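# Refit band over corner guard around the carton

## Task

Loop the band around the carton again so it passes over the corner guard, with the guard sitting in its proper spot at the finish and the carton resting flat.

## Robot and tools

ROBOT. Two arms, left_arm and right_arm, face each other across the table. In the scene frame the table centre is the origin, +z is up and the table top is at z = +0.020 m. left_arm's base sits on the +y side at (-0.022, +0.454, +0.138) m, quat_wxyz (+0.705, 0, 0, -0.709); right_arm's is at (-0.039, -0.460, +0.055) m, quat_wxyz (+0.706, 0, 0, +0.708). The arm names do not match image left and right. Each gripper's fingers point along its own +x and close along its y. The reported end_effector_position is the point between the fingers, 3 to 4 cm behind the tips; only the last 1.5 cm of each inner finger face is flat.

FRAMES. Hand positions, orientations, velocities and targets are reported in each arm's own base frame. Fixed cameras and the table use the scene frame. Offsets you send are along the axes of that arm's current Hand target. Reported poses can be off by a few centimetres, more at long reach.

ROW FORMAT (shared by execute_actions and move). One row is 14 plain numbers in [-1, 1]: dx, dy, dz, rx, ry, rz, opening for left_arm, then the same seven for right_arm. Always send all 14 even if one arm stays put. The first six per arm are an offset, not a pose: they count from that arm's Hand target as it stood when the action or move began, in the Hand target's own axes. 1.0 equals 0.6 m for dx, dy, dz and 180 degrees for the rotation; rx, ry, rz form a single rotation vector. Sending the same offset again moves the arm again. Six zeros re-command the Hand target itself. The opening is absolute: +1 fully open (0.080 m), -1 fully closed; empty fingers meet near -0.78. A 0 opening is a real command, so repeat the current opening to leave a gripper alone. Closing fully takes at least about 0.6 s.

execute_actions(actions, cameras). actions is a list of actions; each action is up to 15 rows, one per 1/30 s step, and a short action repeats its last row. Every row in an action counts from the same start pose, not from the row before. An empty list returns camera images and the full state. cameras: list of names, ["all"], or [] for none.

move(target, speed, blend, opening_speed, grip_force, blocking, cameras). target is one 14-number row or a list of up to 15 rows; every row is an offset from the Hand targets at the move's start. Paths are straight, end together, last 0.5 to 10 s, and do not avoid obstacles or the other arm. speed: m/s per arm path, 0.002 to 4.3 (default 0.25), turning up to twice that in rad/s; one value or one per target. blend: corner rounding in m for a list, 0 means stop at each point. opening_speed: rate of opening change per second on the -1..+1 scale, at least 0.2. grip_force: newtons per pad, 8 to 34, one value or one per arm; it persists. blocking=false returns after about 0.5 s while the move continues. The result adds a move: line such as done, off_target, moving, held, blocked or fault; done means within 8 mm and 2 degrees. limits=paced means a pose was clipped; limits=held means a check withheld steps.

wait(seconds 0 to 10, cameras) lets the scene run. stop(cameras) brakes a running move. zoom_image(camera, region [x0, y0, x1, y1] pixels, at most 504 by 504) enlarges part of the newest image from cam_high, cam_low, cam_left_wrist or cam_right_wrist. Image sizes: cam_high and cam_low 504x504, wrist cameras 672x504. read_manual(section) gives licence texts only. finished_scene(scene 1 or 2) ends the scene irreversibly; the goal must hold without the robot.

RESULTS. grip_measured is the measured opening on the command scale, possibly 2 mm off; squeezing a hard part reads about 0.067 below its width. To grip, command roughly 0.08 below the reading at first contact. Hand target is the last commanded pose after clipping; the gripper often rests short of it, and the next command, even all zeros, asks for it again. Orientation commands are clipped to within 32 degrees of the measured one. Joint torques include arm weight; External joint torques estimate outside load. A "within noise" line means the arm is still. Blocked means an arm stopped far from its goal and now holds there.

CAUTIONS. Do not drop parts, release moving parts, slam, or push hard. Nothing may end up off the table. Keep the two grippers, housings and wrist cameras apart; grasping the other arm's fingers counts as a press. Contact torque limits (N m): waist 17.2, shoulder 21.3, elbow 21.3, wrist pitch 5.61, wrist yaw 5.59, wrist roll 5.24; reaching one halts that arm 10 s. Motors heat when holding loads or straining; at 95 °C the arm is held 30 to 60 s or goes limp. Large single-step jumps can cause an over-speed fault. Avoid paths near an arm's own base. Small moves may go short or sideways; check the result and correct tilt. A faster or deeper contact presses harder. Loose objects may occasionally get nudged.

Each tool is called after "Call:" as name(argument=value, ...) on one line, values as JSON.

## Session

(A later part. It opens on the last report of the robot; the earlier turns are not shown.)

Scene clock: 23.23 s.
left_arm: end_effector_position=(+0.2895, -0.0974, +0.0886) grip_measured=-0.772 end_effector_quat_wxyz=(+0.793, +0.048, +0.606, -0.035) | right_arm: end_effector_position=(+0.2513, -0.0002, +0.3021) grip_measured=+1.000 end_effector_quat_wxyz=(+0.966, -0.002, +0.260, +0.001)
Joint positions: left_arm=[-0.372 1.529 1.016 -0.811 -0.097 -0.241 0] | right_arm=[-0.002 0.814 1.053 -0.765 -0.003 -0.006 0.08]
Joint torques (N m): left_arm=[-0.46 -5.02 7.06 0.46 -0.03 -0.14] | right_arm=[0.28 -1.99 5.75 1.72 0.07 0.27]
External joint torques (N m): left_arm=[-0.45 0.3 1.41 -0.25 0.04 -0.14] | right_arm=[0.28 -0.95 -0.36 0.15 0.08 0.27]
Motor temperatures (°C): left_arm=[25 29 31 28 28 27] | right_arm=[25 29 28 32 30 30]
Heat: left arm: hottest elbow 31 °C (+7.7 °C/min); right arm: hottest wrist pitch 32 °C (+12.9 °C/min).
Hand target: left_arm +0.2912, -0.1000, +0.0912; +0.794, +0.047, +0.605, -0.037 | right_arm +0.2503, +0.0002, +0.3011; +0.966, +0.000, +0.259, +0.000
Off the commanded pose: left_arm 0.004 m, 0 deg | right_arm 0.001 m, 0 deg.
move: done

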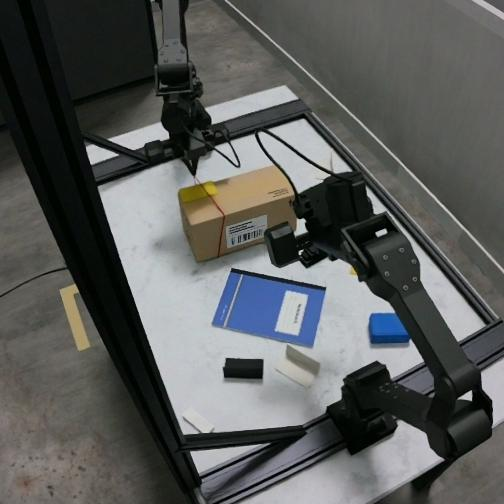

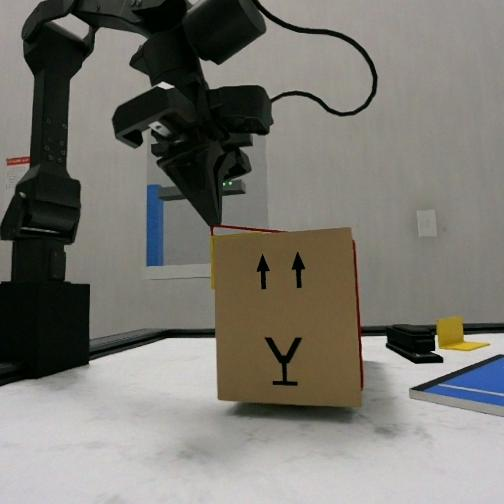

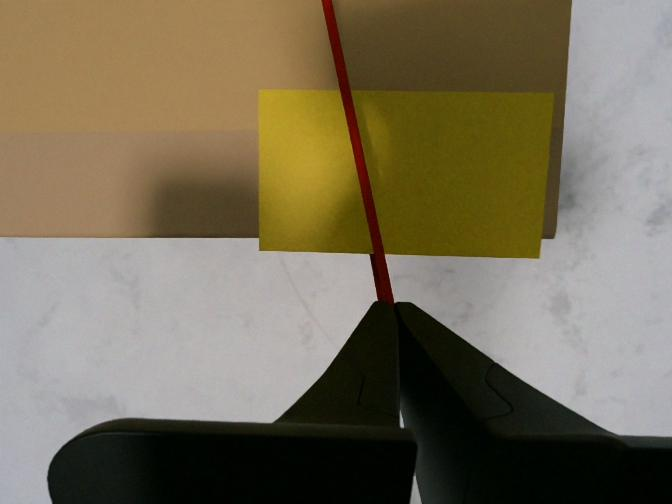

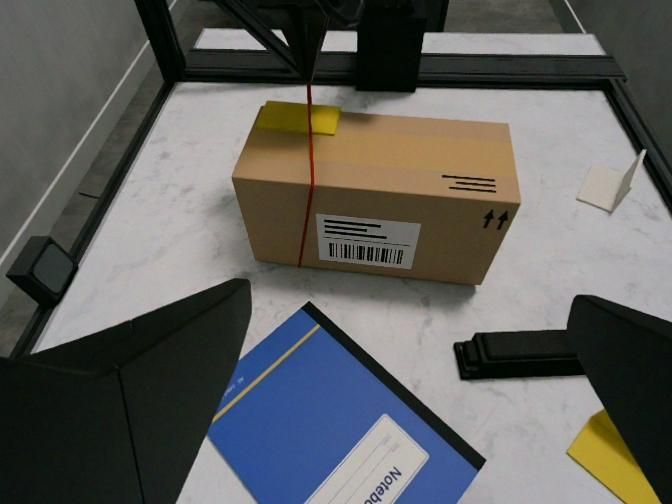

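Call:
move(target=[[0.01,-0.007,0.038,0,0,0,-1,0,0,0,0,0,0,1],[0.035,-0.007,0.031,0,0,0,-1,0,0,0,0,0,0,1]], speed=0.06, cameras=["all"])

Call:
zoom_image(camera="cam_right_wrist", region=[220, 60, 440, 280])

Call:
zoom_image(camera="cam_low", region=[150, 180, 380, 410])

Scene clock: 25.50 s.
left_arm: end_effector_position=(+0.3146, -0.1064, +0.0789) grip_measured=-0.772 end_effector_quat_wxyz=(+0.796, +0.047, +0.603, -0.036) | right_arm: end_effector_position=(+0.2513, -0.0002, +0.3021) grip_measured=+1.000 end_effector_quat_wxyz=(+0.966, -0.002, +0.260, +0.001)
Joint positions: left_arm=[-0.37 1.634 1.08 -0.76 -0.097 -0.239 0] | right_arm=[-0.002 0.814 1.053 -0.765 -0.003 -0.006 0.08]
Joint torques (N m): left_arm=[0.09 -5.5 4.84 1.36 0.04 0.1] | right_arm=[0.14 -2.02 5.83 1.73 0.07 0.27]
External joint torques (N m): left_arm=[0.08 0.51 -0.67 0.66 0.11 0.1] | right_arm=[0.13 -0.97 -0.34 0.13 0.08 0.27]
Heat: left arm: hottest elbow 31 °C (+7.1 °C/min); right arm: hottest wrist pitch 32 °C (+11.8 °C/min).
Hand target: left_arm +0.3141, -0.1064, +0.0757; +0.794, +0.047, +0.605, -0.037 | right_arm +0.2503, +0.0002, +0.3011; +0.966, +0.000, +0.259, +0.000
Off the commanded pose: left_arm 0.003 m, 0 deg | right_arm 0.001 m, 0 deg.
move: done

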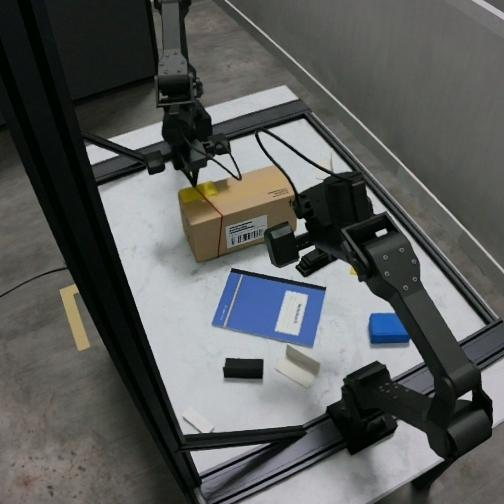

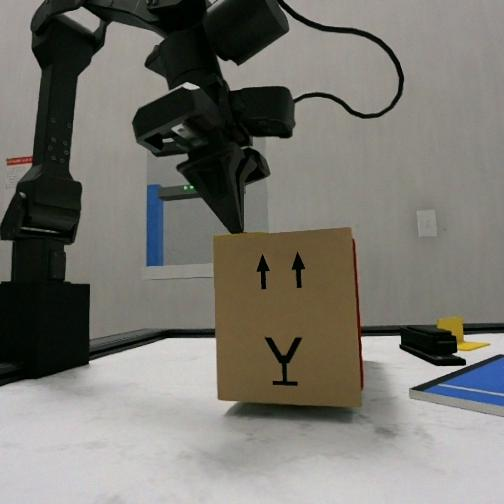

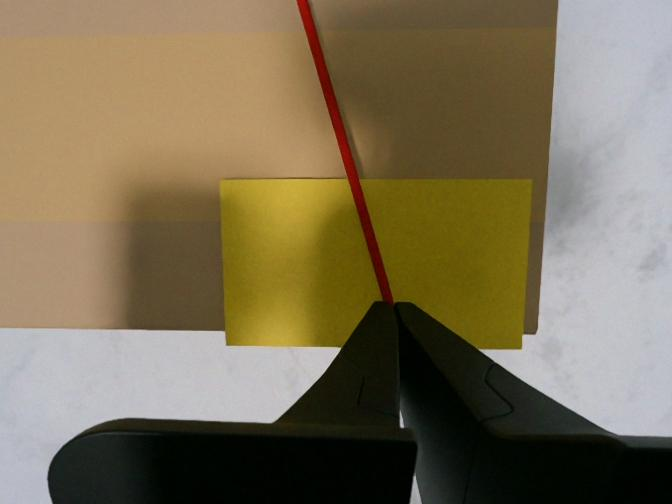

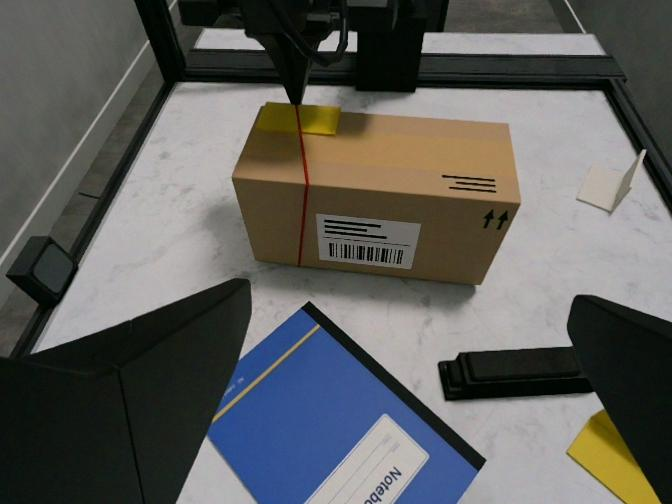

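Scaled by 2.291.

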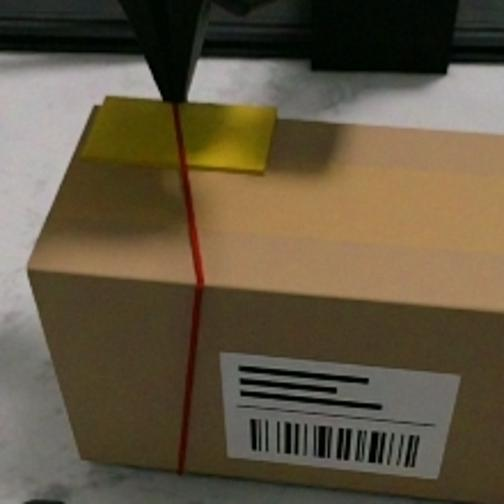

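Scaled by 2.191.

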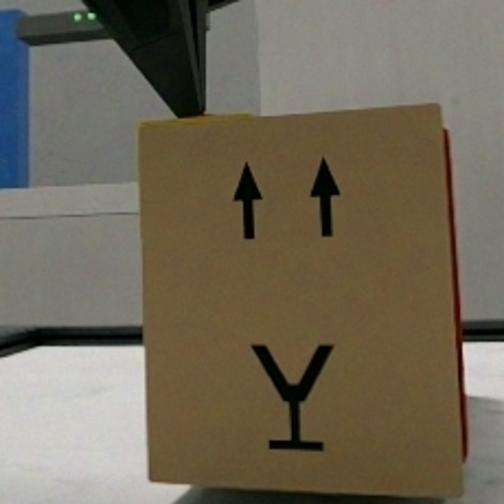

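Call:
move(target=[0.005,0,0,0,0,0,-0.5,0,0,0,0,0,0,1], opening_speed=0.4, cameras=["cam_left_wrist"])

Call:
move(target=[-0.13,0,0,0,0,0,-0.5,0,0,0,0,0,0,1], speed=0.12, cameras=["all"])

Call:
zoom_image(camera="cam_right_wrist", region=[220, 60, 440, 280])

Call:
zoom_image(camera="cam_low", region=[200, 220, 300, 320])

Scene clock: 27.47 s.
left_arm: end_effector_position=(+0.3163, -0.1074, +0.0778) grip_measured=-0.503 end_effector_quat_wxyz=(+0.798, +0.045, +0.600, -0.038) | right_arm: end_effector_position=(+0.2513, -0.0002, +0.3021) grip_measured=+1.000 end_effector_quat_wxyz=(+0.966, -0.002, +0.260, +0.001)
Joint positions: left_arm=[-0.37 1.637 1.078 -0.747 -0.095 -0.239 0.012] | right_arm=[-0.002 0.814 1.053 -0.765 -0.003 -0.006 0.08]
Joint torques (N m): left_arm=[0.13 -5.22 4.56 1.27 -0.03 0.11] | right_arm=[0.32 -2.04 5.8 1.66 0.1 0.26]
External joint torques (N m): left_arm=[0.13 0.86 -1.05 0.53 0.04 0.11] | right_arm=[0.3 -0.9 -0.4 0.06 0.11 0.26]
Heat: left arm: hottest elbow 31 °C (+6.6 °C/min); right arm: hottest wrist pitch 32 °C (+10.9 °C/min).
Hand target: left_arm +0.3148, -0.1065, +0.0728; +0.794, +0.047, +0.606, -0.037 | right_arm +0.2503, +0.0002, +0.3011; +0.966, +0.000, +0.259, +0.000
Off the commanded pose: left_arm 0.005 m, 1 deg | right_arm 0.001 m, 0 deg.
move: done
Images, in order (width x height): cam_left_wrist 672x504.

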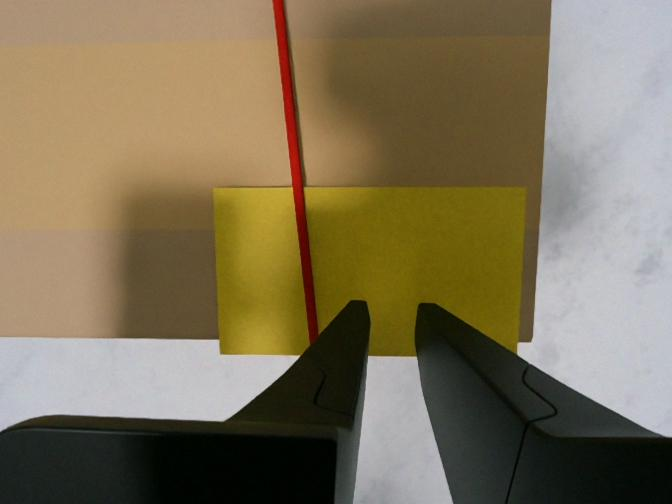

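Scene clock: 28.63 s.
left_arm: end_effector_position=(+0.2920, -0.1051, +0.1401) grip_measured=-0.503 end_effector_quat_wxyz=(+0.786, +0.050, +0.615, -0.036) | right_arm: end_effector_position=(+0.2513, -0.0002, +0.3021) grip_measured=+1.000 end_effector_quat_wxyz=(+0.966, -0.002, +0.260, +0.001)
Joint positions: left_arm=[-0.392 1.533 1.233 -1.048 -0.097 -0.258 0.012] | right_arm=[-0.002 0.814 1.053 -0.765 -0.003 -0.006 0.08]
Joint torques (N m): left_arm=[-0.26 -6.97 7.28 0.88 -0.2 -0.13] | right_arm=[0.54 -2.02 5.86 1.66 0.08 0.25]
External joint torques (N m): left_arm=[-0.23 -1.51 1.58 0.23 -0.13 -0.13] | right_arm=[0.54 -0.92 -0.32 0.07 0.08 0.25]
Heat: left arm: hottest elbow 31 °C (+6.3 °C/min); right arm: hottest wrist pitch 32 °C (+10.5 °C/min).
Hand target: left_arm +0.2943, -0.1063, +0.1481; +0.794, +0.047, +0.605, -0.037 | right_arm +0.2503, +0.0002, +0.3011; +0.966, +0.000, +0.259, +0.000
Off the commanded pose: left_arm 0.008 m, 1 deg | right_arm 0.001 m, 0 deg.
move: done

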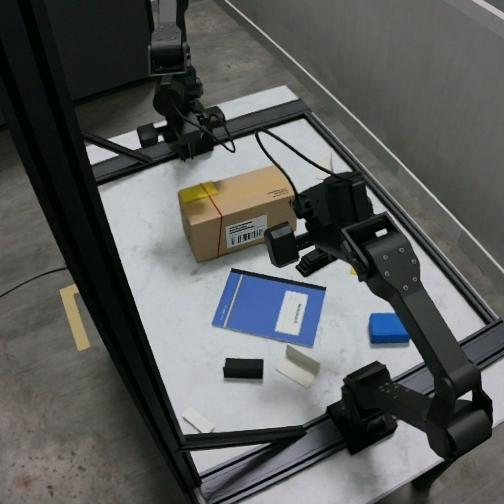

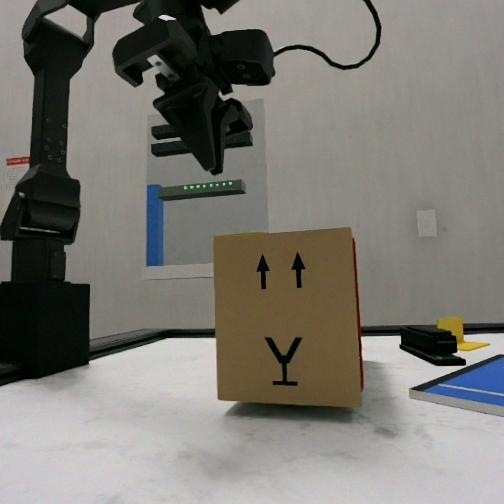

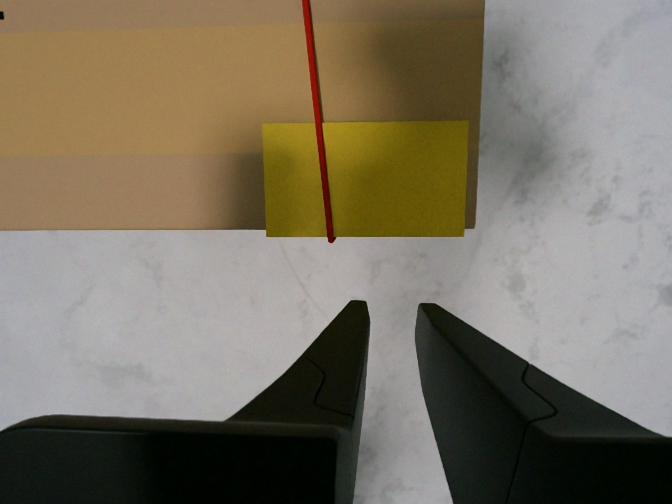

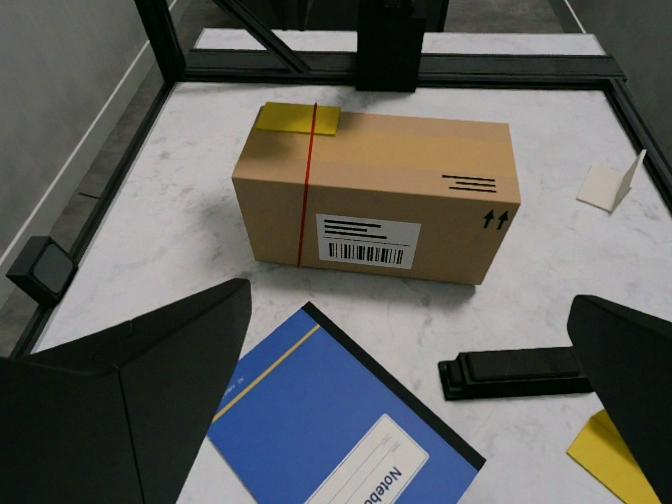

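Scaled by 2.291.

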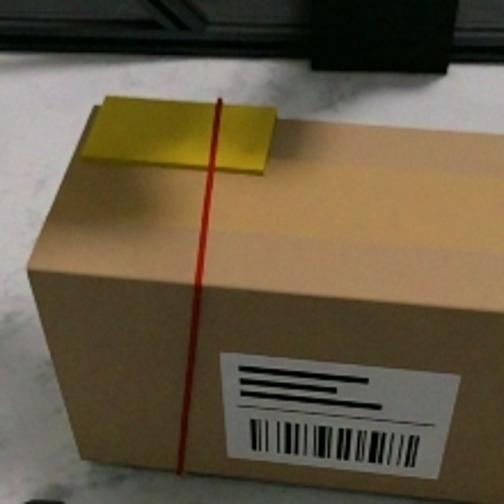

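Scaled by 5.040.

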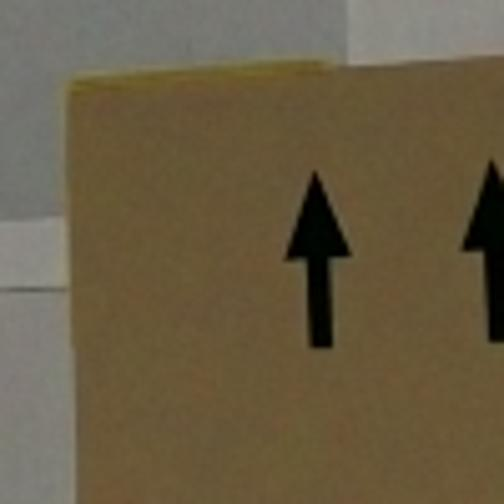

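Call:
move(target=[-0.083,0,-0.13,0,0,0,-0.5,0,0,0,0,0,0,-0.3])

Call:
move(target=[0,0,0,0,0,0,-0.5,0.403,0.113,0.059,0.027,0.14,-0.029,-0.3], cameras=["all"])

Scene clock: 30.77 s.
left_arm: end_effector_position=(+0.2085, -0.0980, +0.1756) grip_measured=-0.503 end_effector_quat_wxyz=(+0.793, +0.047, +0.607, -0.038) | right_arm: end_effector_position=(+0.2513, -0.0002, +0.3021) grip_measured=-0.297 end_effector_quat_wxyz=(+0.966, -0.002, +0.260, +0.001)
Joint positions: left_arm=[-0.522 1.223 1.122 -1.238 -0.127 -0.385 0.012] | right_arm=[-0.002 0.814 1.053 -0.765 -0.003 -0.006 0.022]
Joint torques (N m): left_arm=[-0.26 -4.57 4.78 0.9 -0.24 -0.14] | right_arm=[0.34 -2.01 5.84 1.73 0.1 0.29]
External joint torques (N m): left_arm=[-0.26 -1.36 -0.89 0.22 -0.14 -0.14] | right_arm=[0.34 -0.9 -0.3 0.15 0.11 0.29]
Heat: left arm: hottest elbow 31 °C (+5.9 °C/min); right arm: hottest wrist pitch 33 °C (+11.7 °C/min).
Hand target: left_arm +0.2064, -0.0969, +0.1756; +0.794, +0.047, +0.605, -0.037 | right_arm +0.2503, +0.0002, +0.3011; +0.966, +0.000, +0.259, +0.000
Off the commanded pose: left_arm 0.002 m, 0 deg | right_arm 0.001 m, 0 deg.
move: done

Scene clock: 32.57 s.
left_arm: end_effector_position=(+0.2085, -0.0979, +0.1756) grip_measured=-0.503 end_effector_quat_wxyz=(+0.793, +0.047, +0.607, -0.038) | right_arm: end_effector_position=(+0.4741, +0.0671, +0.2115) grip_measured=-0.297 end_effector_quat_wxyz=(+0.884, +0.027, +0.463, -0.052)
Joint positions: left_arm=[-0.522 1.223 1.122 -1.239 -0.128 -0.386 0.012] | right_arm=[0.196 1.92 1.84 -0.909 0.177 0.261 0.022]
Joint torques (N m): left_arm=[-0.25 -4.58 4.77 0.89 -0.23 -0.13] | right_arm=[-0.07 -7.18 8.19 0.91 0.2 0.24]
External joint torques (N m): left_arm=[-0.24 -1.36 -0.97 0.19 -0.13 -0.13] | right_arm=[-0.06 1.69 1.89 -0.25 0.1 0.24]
Heat: left arm: hottest elbow 32 °C (+7.4 °C/min); right arm: hottest wrist pitch 33 °C (+11.1 °C/min).
Hand target: left_arm +0.2064, -0.0968, +0.1756; +0.794, +0.047, +0.605, -0.037 | right_arm +0.4774, +0.0682, +0.2109; +0.884, +0.029, +0.463, -0.054
Off the commanded pose: left_arm 0.002 m, 0 deg | right_arm 0.004 m, 0 deg.
move: done

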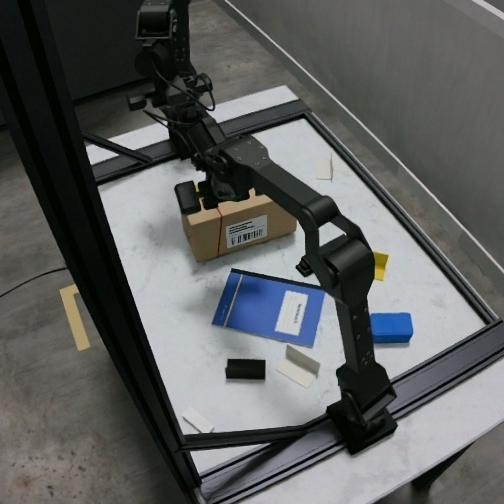

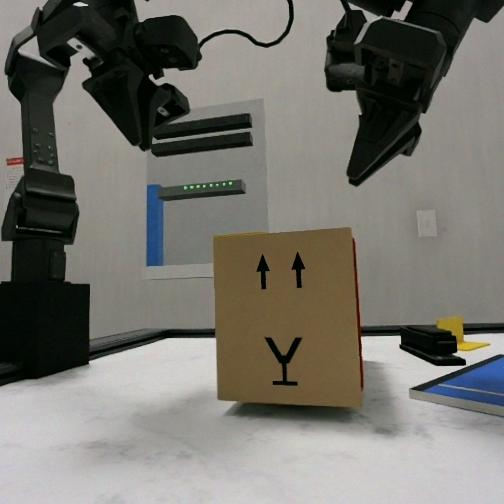

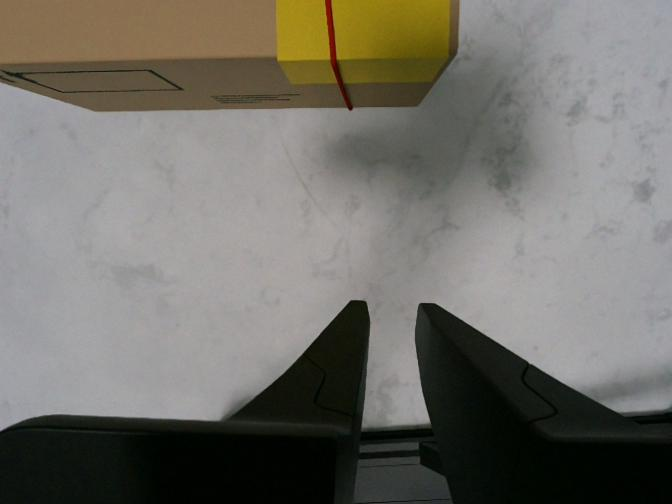

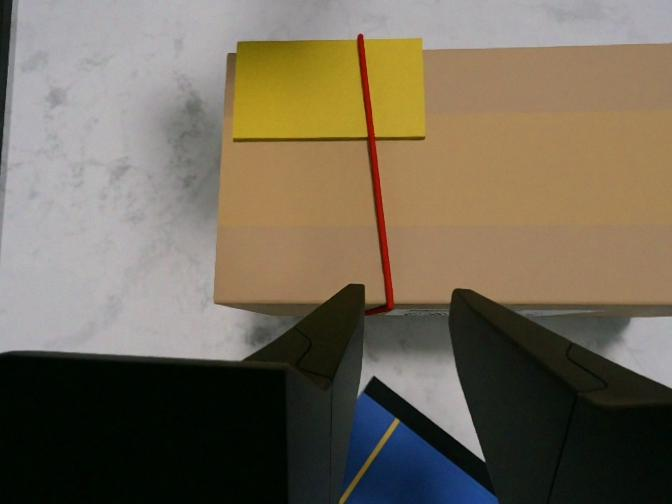

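Call:
move(target=[0,0,0,0,0,0,-0.5,0.05,0,-0.019,0,0,0,-0.3], speed=0.1, cameras=["cam_low","cam_right_wrist","cam_left_wrist"])

Call:
zoom_image(camera="cam_low", region=[290, 160, 410, 280])

Call:
zoom_image(camera="cam_left_wrist", region=[250, 0, 490, 140])

Scene clock: 34.47 s.
left_arm: end_effector_position=(+0.2085, -0.0979, +0.1756) grip_measured=-0.503 end_effector_quat_wxyz=(+0.793, +0.047, +0.607, -0.038) | right_arm: end_effector_position=(+0.4846, +0.0684, +0.1873) grip_measured=-0.297 end_effector_quat_wxyz=(+0.888, +0.029, +0.456, -0.052)
Joint positions: left_arm=[-0.522 1.223 1.122 -1.239 -0.128 -0.386 0.012] | right_arm=[0.195 1.94 1.763 -0.795 0.177 0.261 0.022]
Joint torques (N m): left_arm=[-0.26 -4.58 4.78 0.89 -0.23 -0.13] | right_arm=[-0.17 -7.9 6.26 1.2 0.05 0.09]
External joint torques (N m): left_arm=[-0.26 -1.28 -1 0.2 -0.13 -0.13] | right_arm=[-0.17 1.13 -0.1 0.01 -0.04 0.09]
Heat: left arm: hottest elbow 32 °C (+7.0 °C/min); right arm: hottest wrist pitch 32 °C (+8.7 °C/min).
Hand target: left_arm +0.2064, -0.0968, +0.1756; +0.794, +0.047, +0.605, -0.037 | right_arm +0.4851, +0.0674, +0.1799; +0.885, +0.029, +0.462, -0.054
Off the commanded pose: left_arm 0.002 m, 0 deg | right_arm 0.008 m, 1 deg.
move: done
Images, in order (width x height): cam_low 504x504, cam_left_wrist 672x504, cam_right_wrist 672x504.

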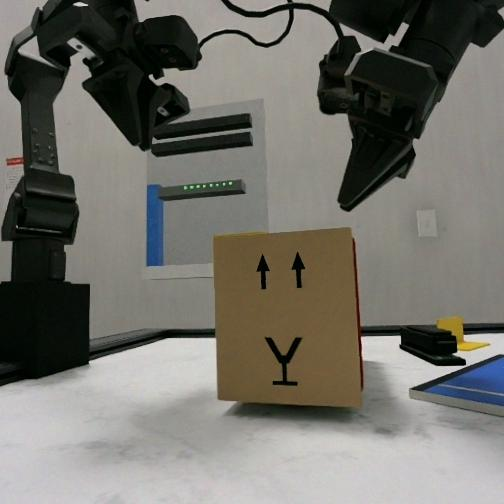

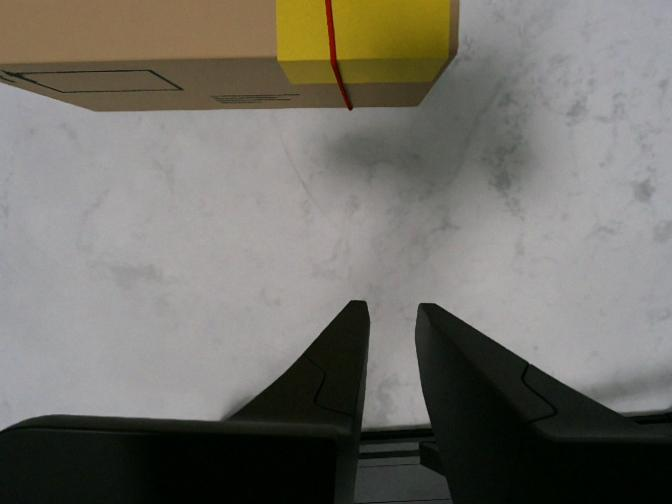

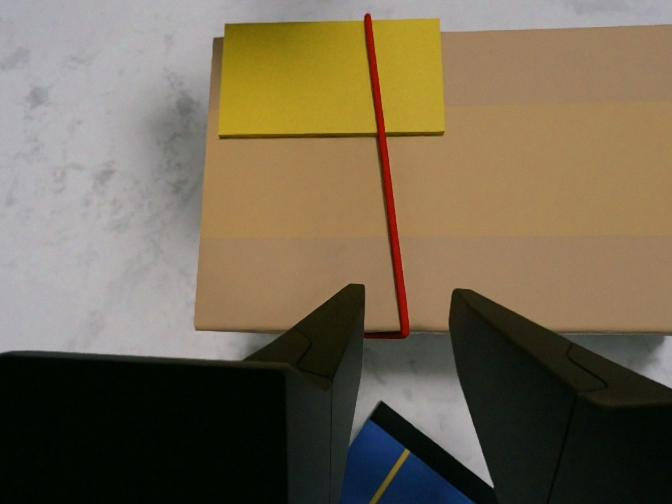

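Scaled by 4.200.

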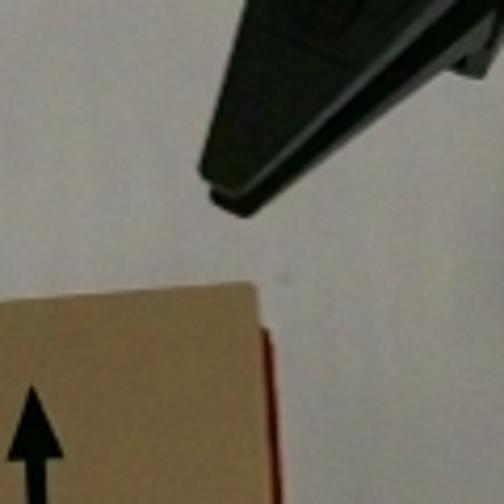

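Scaled by 2.100.

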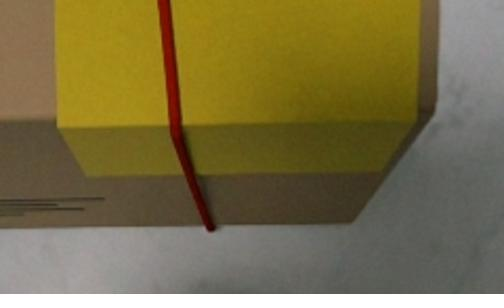

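Call:
move(target=[0,0,0,0,0,0,-0.5,0.024,0,-0.011,0,0,0,-0.3], speed=0.08, cameras=["cam_low","cam_right_wrist"])

Call:
zoom_image(camera="cam_low", region=[290, 160, 410, 280])

Scene clock: 36.07 s.
left_arm: end_effector_position=(+0.2085, -0.0979, +0.1756) grip_measured=-0.503 end_effector_quat_wxyz=(+0.793, +0.047, +0.607, -0.038) | right_arm: end_effector_position=(+0.4876, +0.0681, +0.1729) grip_measured=-0.297 end_effector_quat_wxyz=(+0.888, +0.030, +0.455, -0.053)
Joint positions: left_arm=[-0.522 1.223 1.122 -1.239 -0.128 -0.386 0.012] | right_arm=[0.193 1.948 1.716 -0.737 0.177 0.261 0.022]
Joint torques (N m): left_arm=[-0.27 -4.57 4.77 0.89 -0.23 -0.13] | right_arm=[-0.59 -7.45 5.94 1.24 0.07 -0.04]
External joint torques (N m): left_arm=[-0.28 -1.35 -0.91 0.23 -0.13 -0.13] | right_arm=[-0.67 1.58 -0.42 0.04 -0.02 -0.04]
Heat: left arm: hottest elbow 32 °C (+6.7 °C/min); right arm: hottest wrist pitch 32 °C (+8.3 °C/min).
Hand target: left_arm +0.2064, -0.0968, +0.1756; +0.794, +0.047, +0.605, -0.037 | right_arm +0.4879, +0.0671, +0.1642; +0.884, +0.029, +0.463, -0.054
Off the commanded pose: left_arm 0.002 m, 0 deg | right_arm 0.009 m, 1 deg.
move: off_target (right_arm)
Images, in order (width x height): cam_low 504x504, cam_right_wrist 672x504.

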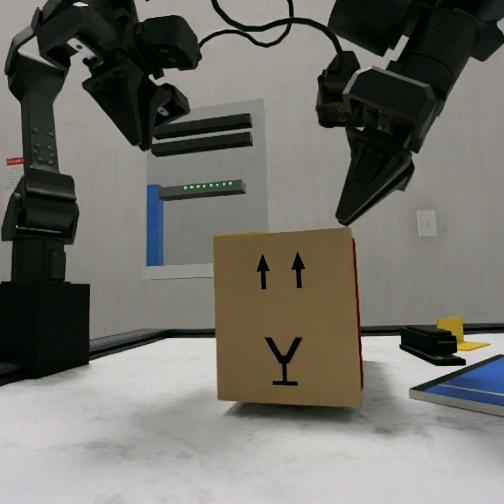

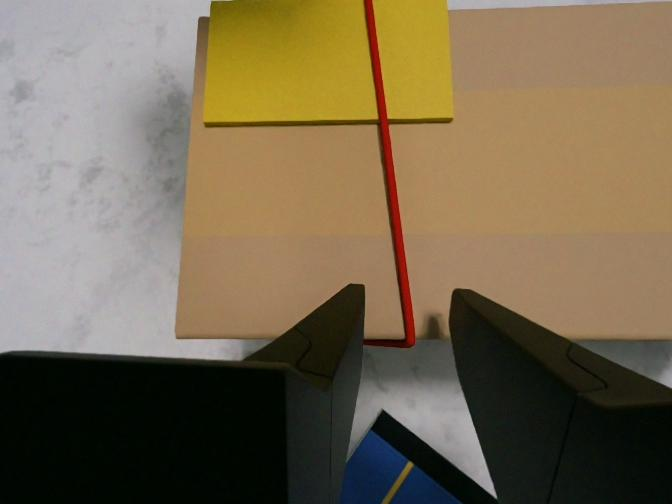

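Scaled by 4.200.

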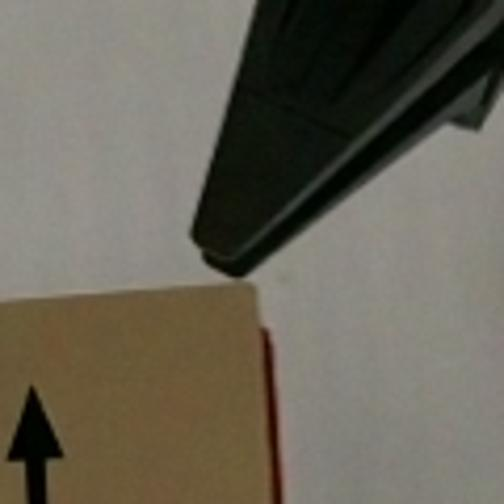

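Call:
move(target=[0,0,0,0,0,0,-0.5,0.02,0,-0.004,0,0,0,-0.3], speed=0.08, cameras=["cam_low","cam_right_wrist"])

Call:
zoom_image(camera="cam_low", region=[290, 160, 410, 280])

Scene clock: 37.23 s.
left_arm: end_effector_position=(+0.2085, -0.0979, +0.1756) grip_measured=-0.503 end_effector_quat_wxyz=(+0.793, +0.047, +0.607, -0.038) | right_arm: end_effector_position=(+0.4926, +0.0673, +0.1620) grip_measured=-0.297 end_effector_quat_wxyz=(+0.889, +0.031, +0.455, -0.054)
Joint positions: left_arm=[-0.522 1.223 1.122 -1.239 -0.128 -0.386 0.012] | right_arm=[0.189 1.968 1.699 -0.7 0.176 0.261 0.022]
Joint torques (N m): left_arm=[-0.25 -4.58 4.78 0.89 -0.23 -0.13] | right_arm=[-0.11 -7.45 5.84 1.27 0 -0.08]
External joint torques (N m): left_arm=[-0.24 -1.35 -0.92 0.21 -0.14 -0.13] | right_arm=[-0.13 1.68 -0.44 0.1 -0.09 -0.08]
Heat: left arm: hottest elbow 32 °C (+6.4 °C/min); right arm: hottest wrist pitch 32 °C (+8.1 °C/min).
Hand target: left_arm +0.2064, -0.0968, +0.1756; +0.794, +0.047, +0.605, -0.037 | right_arm +0.4927, +0.0664, +0.1531; +0.885, +0.029, +0.462, -0.054
Off the commanded pose: left_arm 0.002 m, 0 deg | right_arm 0.009 m, 1 deg.
move: off_target (right_arm)
Images, in order (width x height): cam_low 504x504, cam_right_wrist 672x504.

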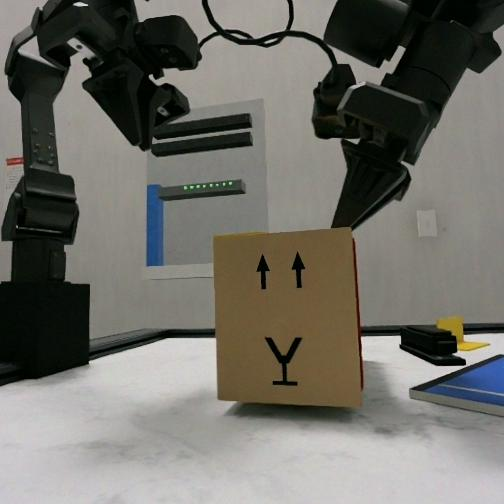

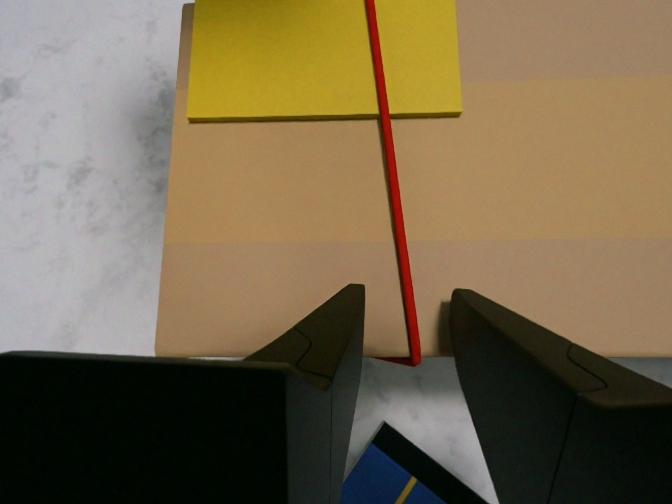

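Scaled by 4.200.

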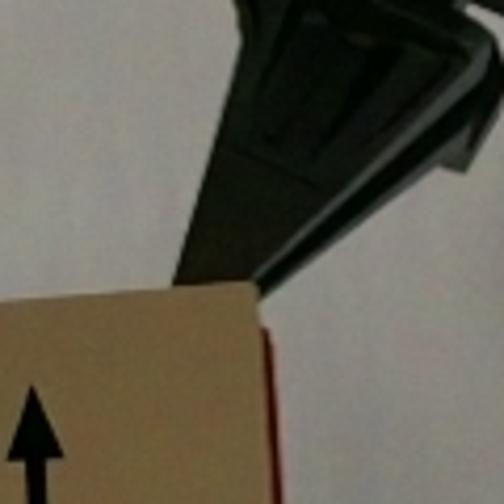

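Call:
move(target=[0,0,0,0,0,0,-0.5,0.009,0,0.003,0,0,0,-0.3], speed=0.05, cameras=["cam_low","cam_right_wrist"])

Call:
zoom_image(camera="cam_low", region=[290, 160, 410, 280])

Scene clock: 38.23 s.
left_arm: end_effector_position=(+0.2085, -0.0979, +0.1756) grip_measured=-0.503 end_effector_quat_wxyz=(+0.793, +0.047, +0.607, -0.038) | right_arm: end_effector_position=(+0.4947, +0.0669, +0.1578) grip_measured=-0.297 end_effector_quat_wxyz=(+0.888, +0.031, +0.456, -0.054)
Joint positions: left_arm=[-0.522 1.223 1.122 -1.239 -0.128 -0.386 0.012] | right_arm=[0.187 1.978 1.699 -0.692 0.174 0.259 0.022]
Joint torques (N m): left_arm=[-0.25 -4.58 4.77 0.9 -0.24 -0.13] | right_arm=[-0.39 -7.19 7.04 1.18 0.03 -0.14]
External joint torques (N m): left_arm=[-0.26 -1.34 -0.94 0.21 -0.13 -0.13] | right_arm=[-0.35 2.1 0.64 -0.03 -0.06 -0.14]
Heat: left arm: hottest elbow 32 °C (+6.3 °C/min); right arm: hottest wrist pitch 32 °C (+7.8 °C/min).
Hand target: left_arm +0.2064, -0.0968, +0.1756; +0.794, +0.047, +0.605, -0.037 | right_arm +0.4973, +0.0658, +0.1496; +0.885, +0.029, +0.462, -0.054
Off the commanded pose: left_arm 0.002 m, 0 deg | right_arm 0.009 m, 1 deg.
move: off_target (right_arm)
Images, in order (width x height): cam_low 504x504, cam_right_wrist 672x504.

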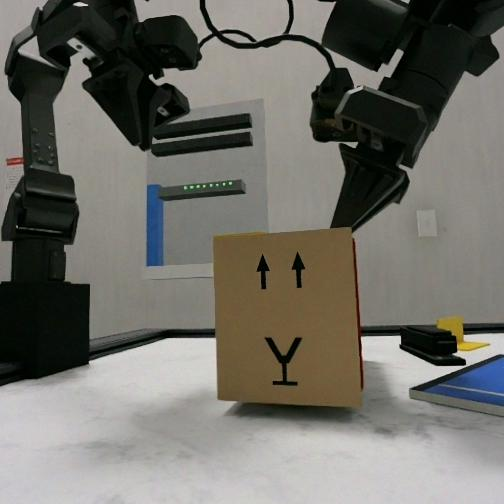

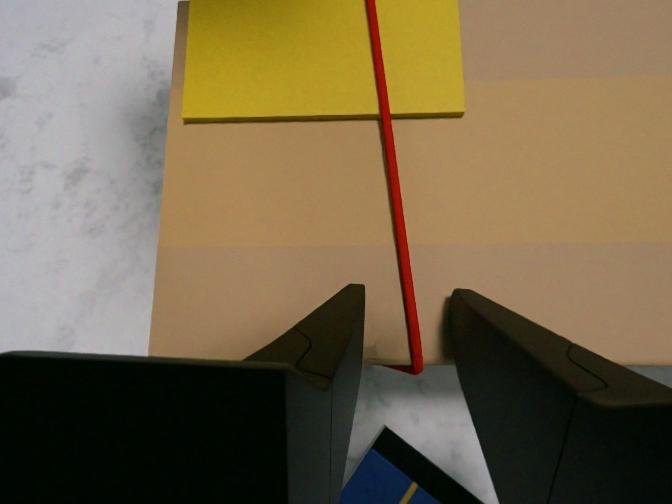

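Scaled by 4.200.

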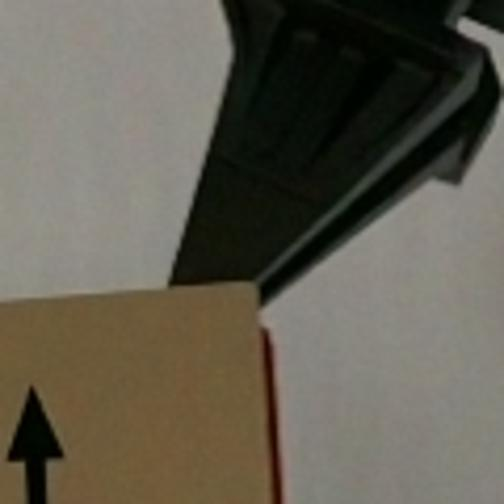

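Call:
move(target=[0,0,0,0,0,0,-0.5,0.003,-0.002,0.001,0,0,0,-1], opening_speed=1, cameras=["cam_right_wrist"])

Call:
zoom_image(camera="cam_right_wrist", region=[320, 240, 480, 400])

Scene clock: 39.47 s.
left_arm: end_effector_position=(+0.2085, -0.0979, +0.1756) grip_measured=-0.503 end_effector_quat_wxyz=(+0.793, +0.047, +0.607, -0.038) | right_arm: end_effector_position=(+0.4961, +0.0652, +0.1574) grip_measured=-0.769 end_effector_quat_wxyz=(+0.888, +0.032, +0.455, -0.054)
Joint positions: left_arm=[-0.522 1.223 1.122 -1.239 -0.128 -0.386 0.012] | right_arm=[0.182 1.981 1.699 -0.687 0.172 0.256 0]
Joint torques (N m): left_arm=[-0.27 -4.56 4.78 0.89 -0.23 -0.13] | right_arm=[-0.26 -6.68 7.42 1.04 0.01 -0.13]
External joint torques (N m): left_arm=[-0.25 -1.3 -0.94 0.21 -0.14 -0.13] | right_arm=[-0.16 2.49 1.14 -0.13 -0.09 -0.13]
Heat: left arm: hottest elbow 32 °C (+6.1 °C/min); right arm: hottest wrist pitch 32 °C (+7.6 °C/min).
Hand target: left_arm +0.2064, -0.0968, +0.1756; +0.794, +0.047, +0.605, -0.037 | right_arm +0.4987, +0.0645, +0.1484; +0.885, +0.029, +0.462, -0.054
Off the commanded pose: left_arm 0.002 m, 0 deg | right_arm 0.009 m, 1 deg.
move: off_target (right_arm)
Images, in order (width x height): cam_right_wrist 672x504.

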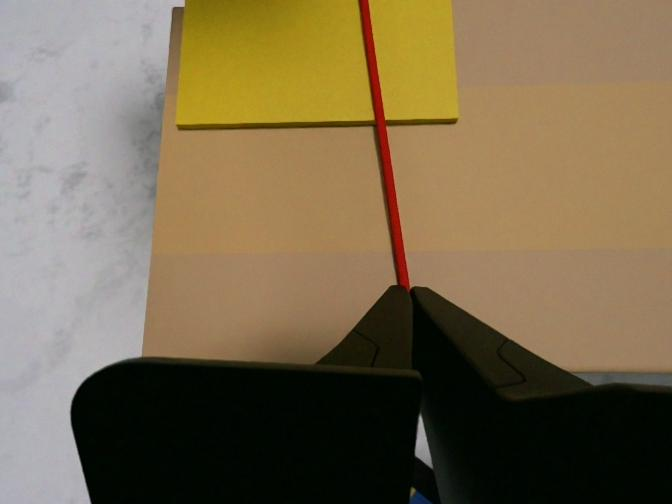

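Scaled by 3.150.

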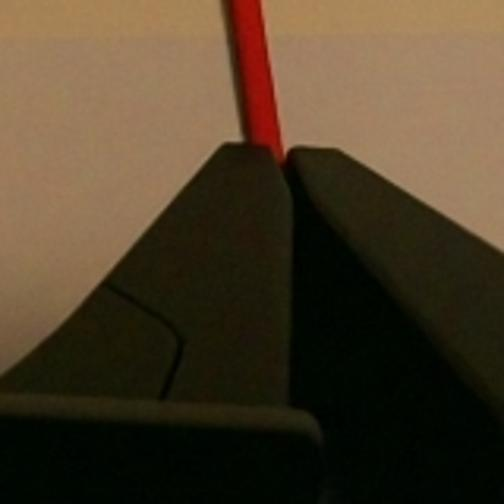

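Call:
move(target=[[0,0,0,0,0,0,-0.5,-0.035,0,0,0,0,0,-1],[0,0,0,0,0,0,-0.5,-0.035,0.043,0,0,0,0,-1]], speed=0.06, cameras=["all"])

Scene clock: 41.43 s.
left_arm: end_effector_position=(+0.2085, -0.0979, +0.1756) grip_measured=-0.503 end_effector_quat_wxyz=(+0.793, +0.047, +0.607, -0.038) | right_arm: end_effector_position=(+0.4866, +0.0894, +0.1624) grip_measured=-0.770 end_effector_quat_wxyz=(+0.882, +0.026, +0.467, -0.054)
Joint positions: left_arm=[-0.522 1.223 1.122 -1.239 -0.128 -0.386 0.012] | right_arm=[0.244 1.985 1.74 -0.76 0.205 0.302 0]
Joint torques (N m): left_arm=[-0.25 -4.56 4.78 0.89 -0.23 -0.13] | right_arm=[0.33 -8.22 8.81 0.75 0.2 0.25]
External joint torques (N m): left_arm=[-0.27 -1.33 -0.9 0.22 -0.13 -0.13] | right_arm=[0.38 1.16 2.44 -0.41 0.09 0.25]
Heat: left arm: hottest elbow 32 °C (+5.8 °C/min); right arm: hottest shoulder 32 °C (+4.3 °C/min).
Hand target: left_arm +0.2064, -0.0968, +0.1756; +0.794, +0.047, +0.605, -0.037 | right_arm +0.4898, +0.0915, +0.1657; +0.884, +0.029, +0.463, -0.054
Off the commanded pose: left_arm 0.002 m, 0 deg | right_arm 0.005 m, 1 deg.
move: done

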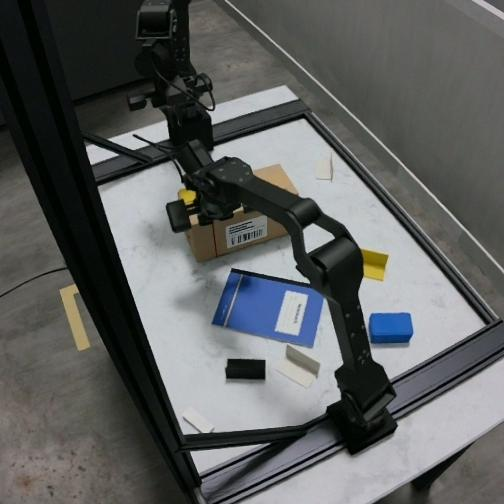

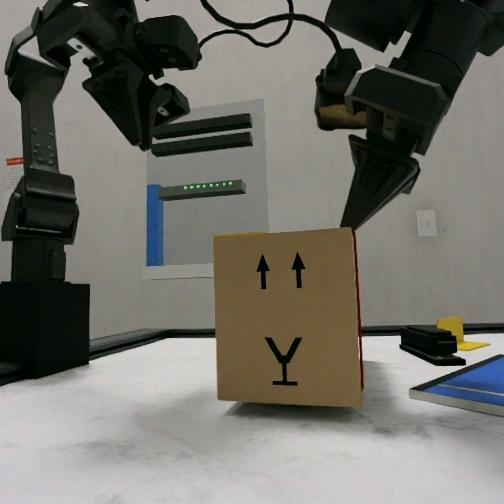

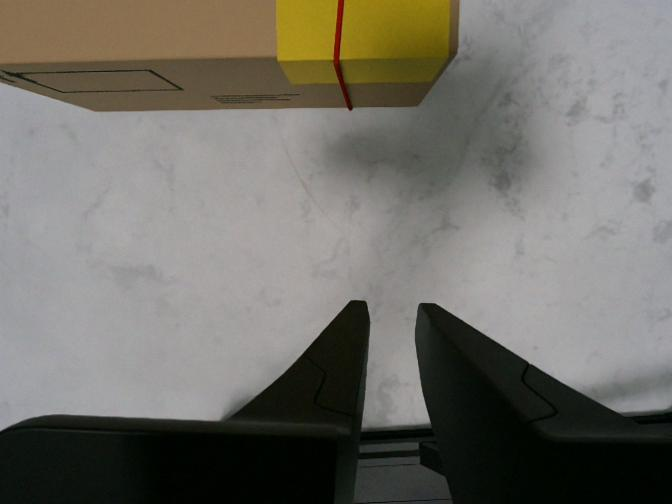

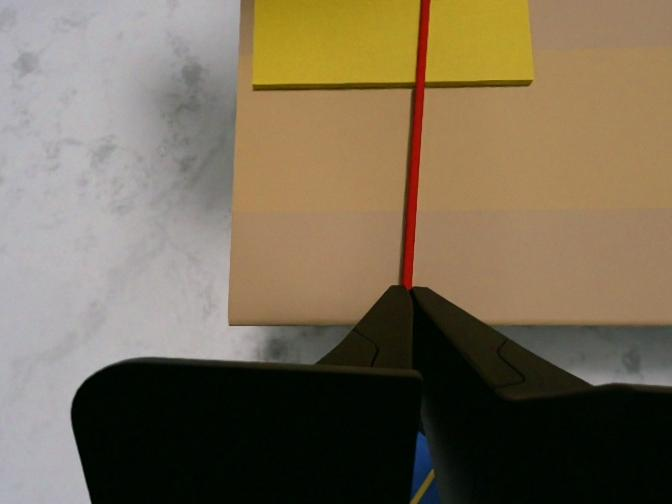

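Call:
move(target=[[0,0,0,0,0,0,-0.5,0,0.01,0,0,0,0,-1],[0,0,0,0,0,0,-0.5,0.025,0.01,0.003,0,0,0,-1],[0,0,0,0,0,0,-0.5,0.025,0.01,0.003,0,0,0,-0.6]], speed=0.06, cameras=["cam_left_wrist","cam_right_wrist"])

Scene clock: 43.70 s.
left_arm: end_effector_position=(+0.2085, -0.0979, +0.1756) grip_measured=-0.503 end_effector_quat_wxyz=(+0.793, +0.047, +0.607, -0.038) | right_arm: end_effector_position=(+0.4966, +0.0953, +0.1588) grip_measured=-0.604 end_effector_quat_wxyz=(+0.885, +0.029, +0.461, -0.055)
Joint positions: left_arm=[-0.522 1.223 1.122 -1.239 -0.128 -0.386 0.012] | right_arm=[0.252 2.022 1.773 -0.744 0.212 0.314 0.008]
Joint torques (N m): left_arm=[-0.25 -4.57 4.78 0.89 -0.24 -0.13] | right_arm=[-0.03 -7.43 8.05 1.13 0.03 -0.02]
External joint torques (N m): left_arm=[-0.27 -1.34 -0.93 0.21 -0.13 -0.13] | right_arm=[-0.09 2.33 1.59 -0.05 -0.08 -0.03]
Heat: left arm: hottest elbow 32 °C (+5.5 °C/min); right arm: hottest shoulder 32 °C (+4.1 °C/min).
Hand target: left_arm +0.2064, -0.0968, +0.1756; +0.794, +0.047, +0.605, -0.037 | right_arm +0.5006, +0.0962, +0.1545; +0.885, +0.029, +0.462, -0.054
Off the commanded pose: left_arm 0.002 m, 0 deg | right_arm 0.006 m, 0 deg.
move: done
Images, in order (width x height): cam_left_wrist 672x504, cam_right_wrist 672x504.

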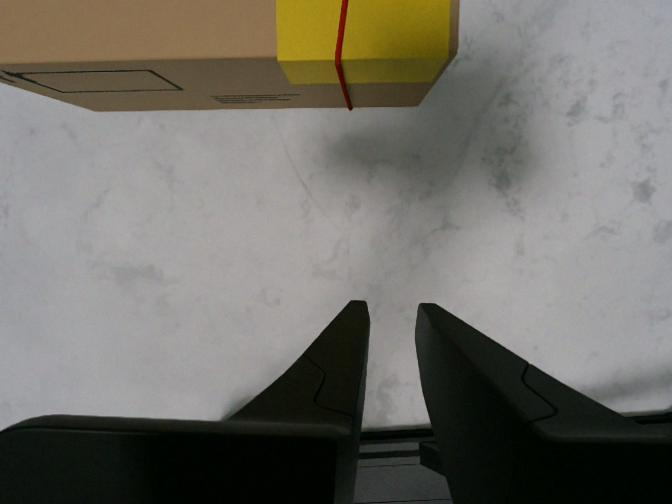

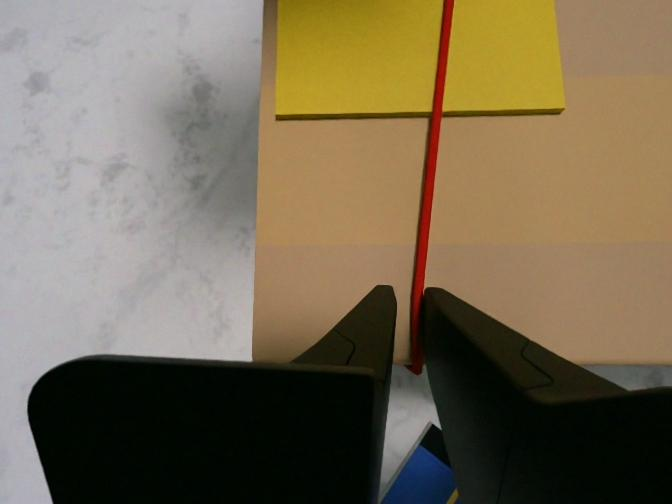

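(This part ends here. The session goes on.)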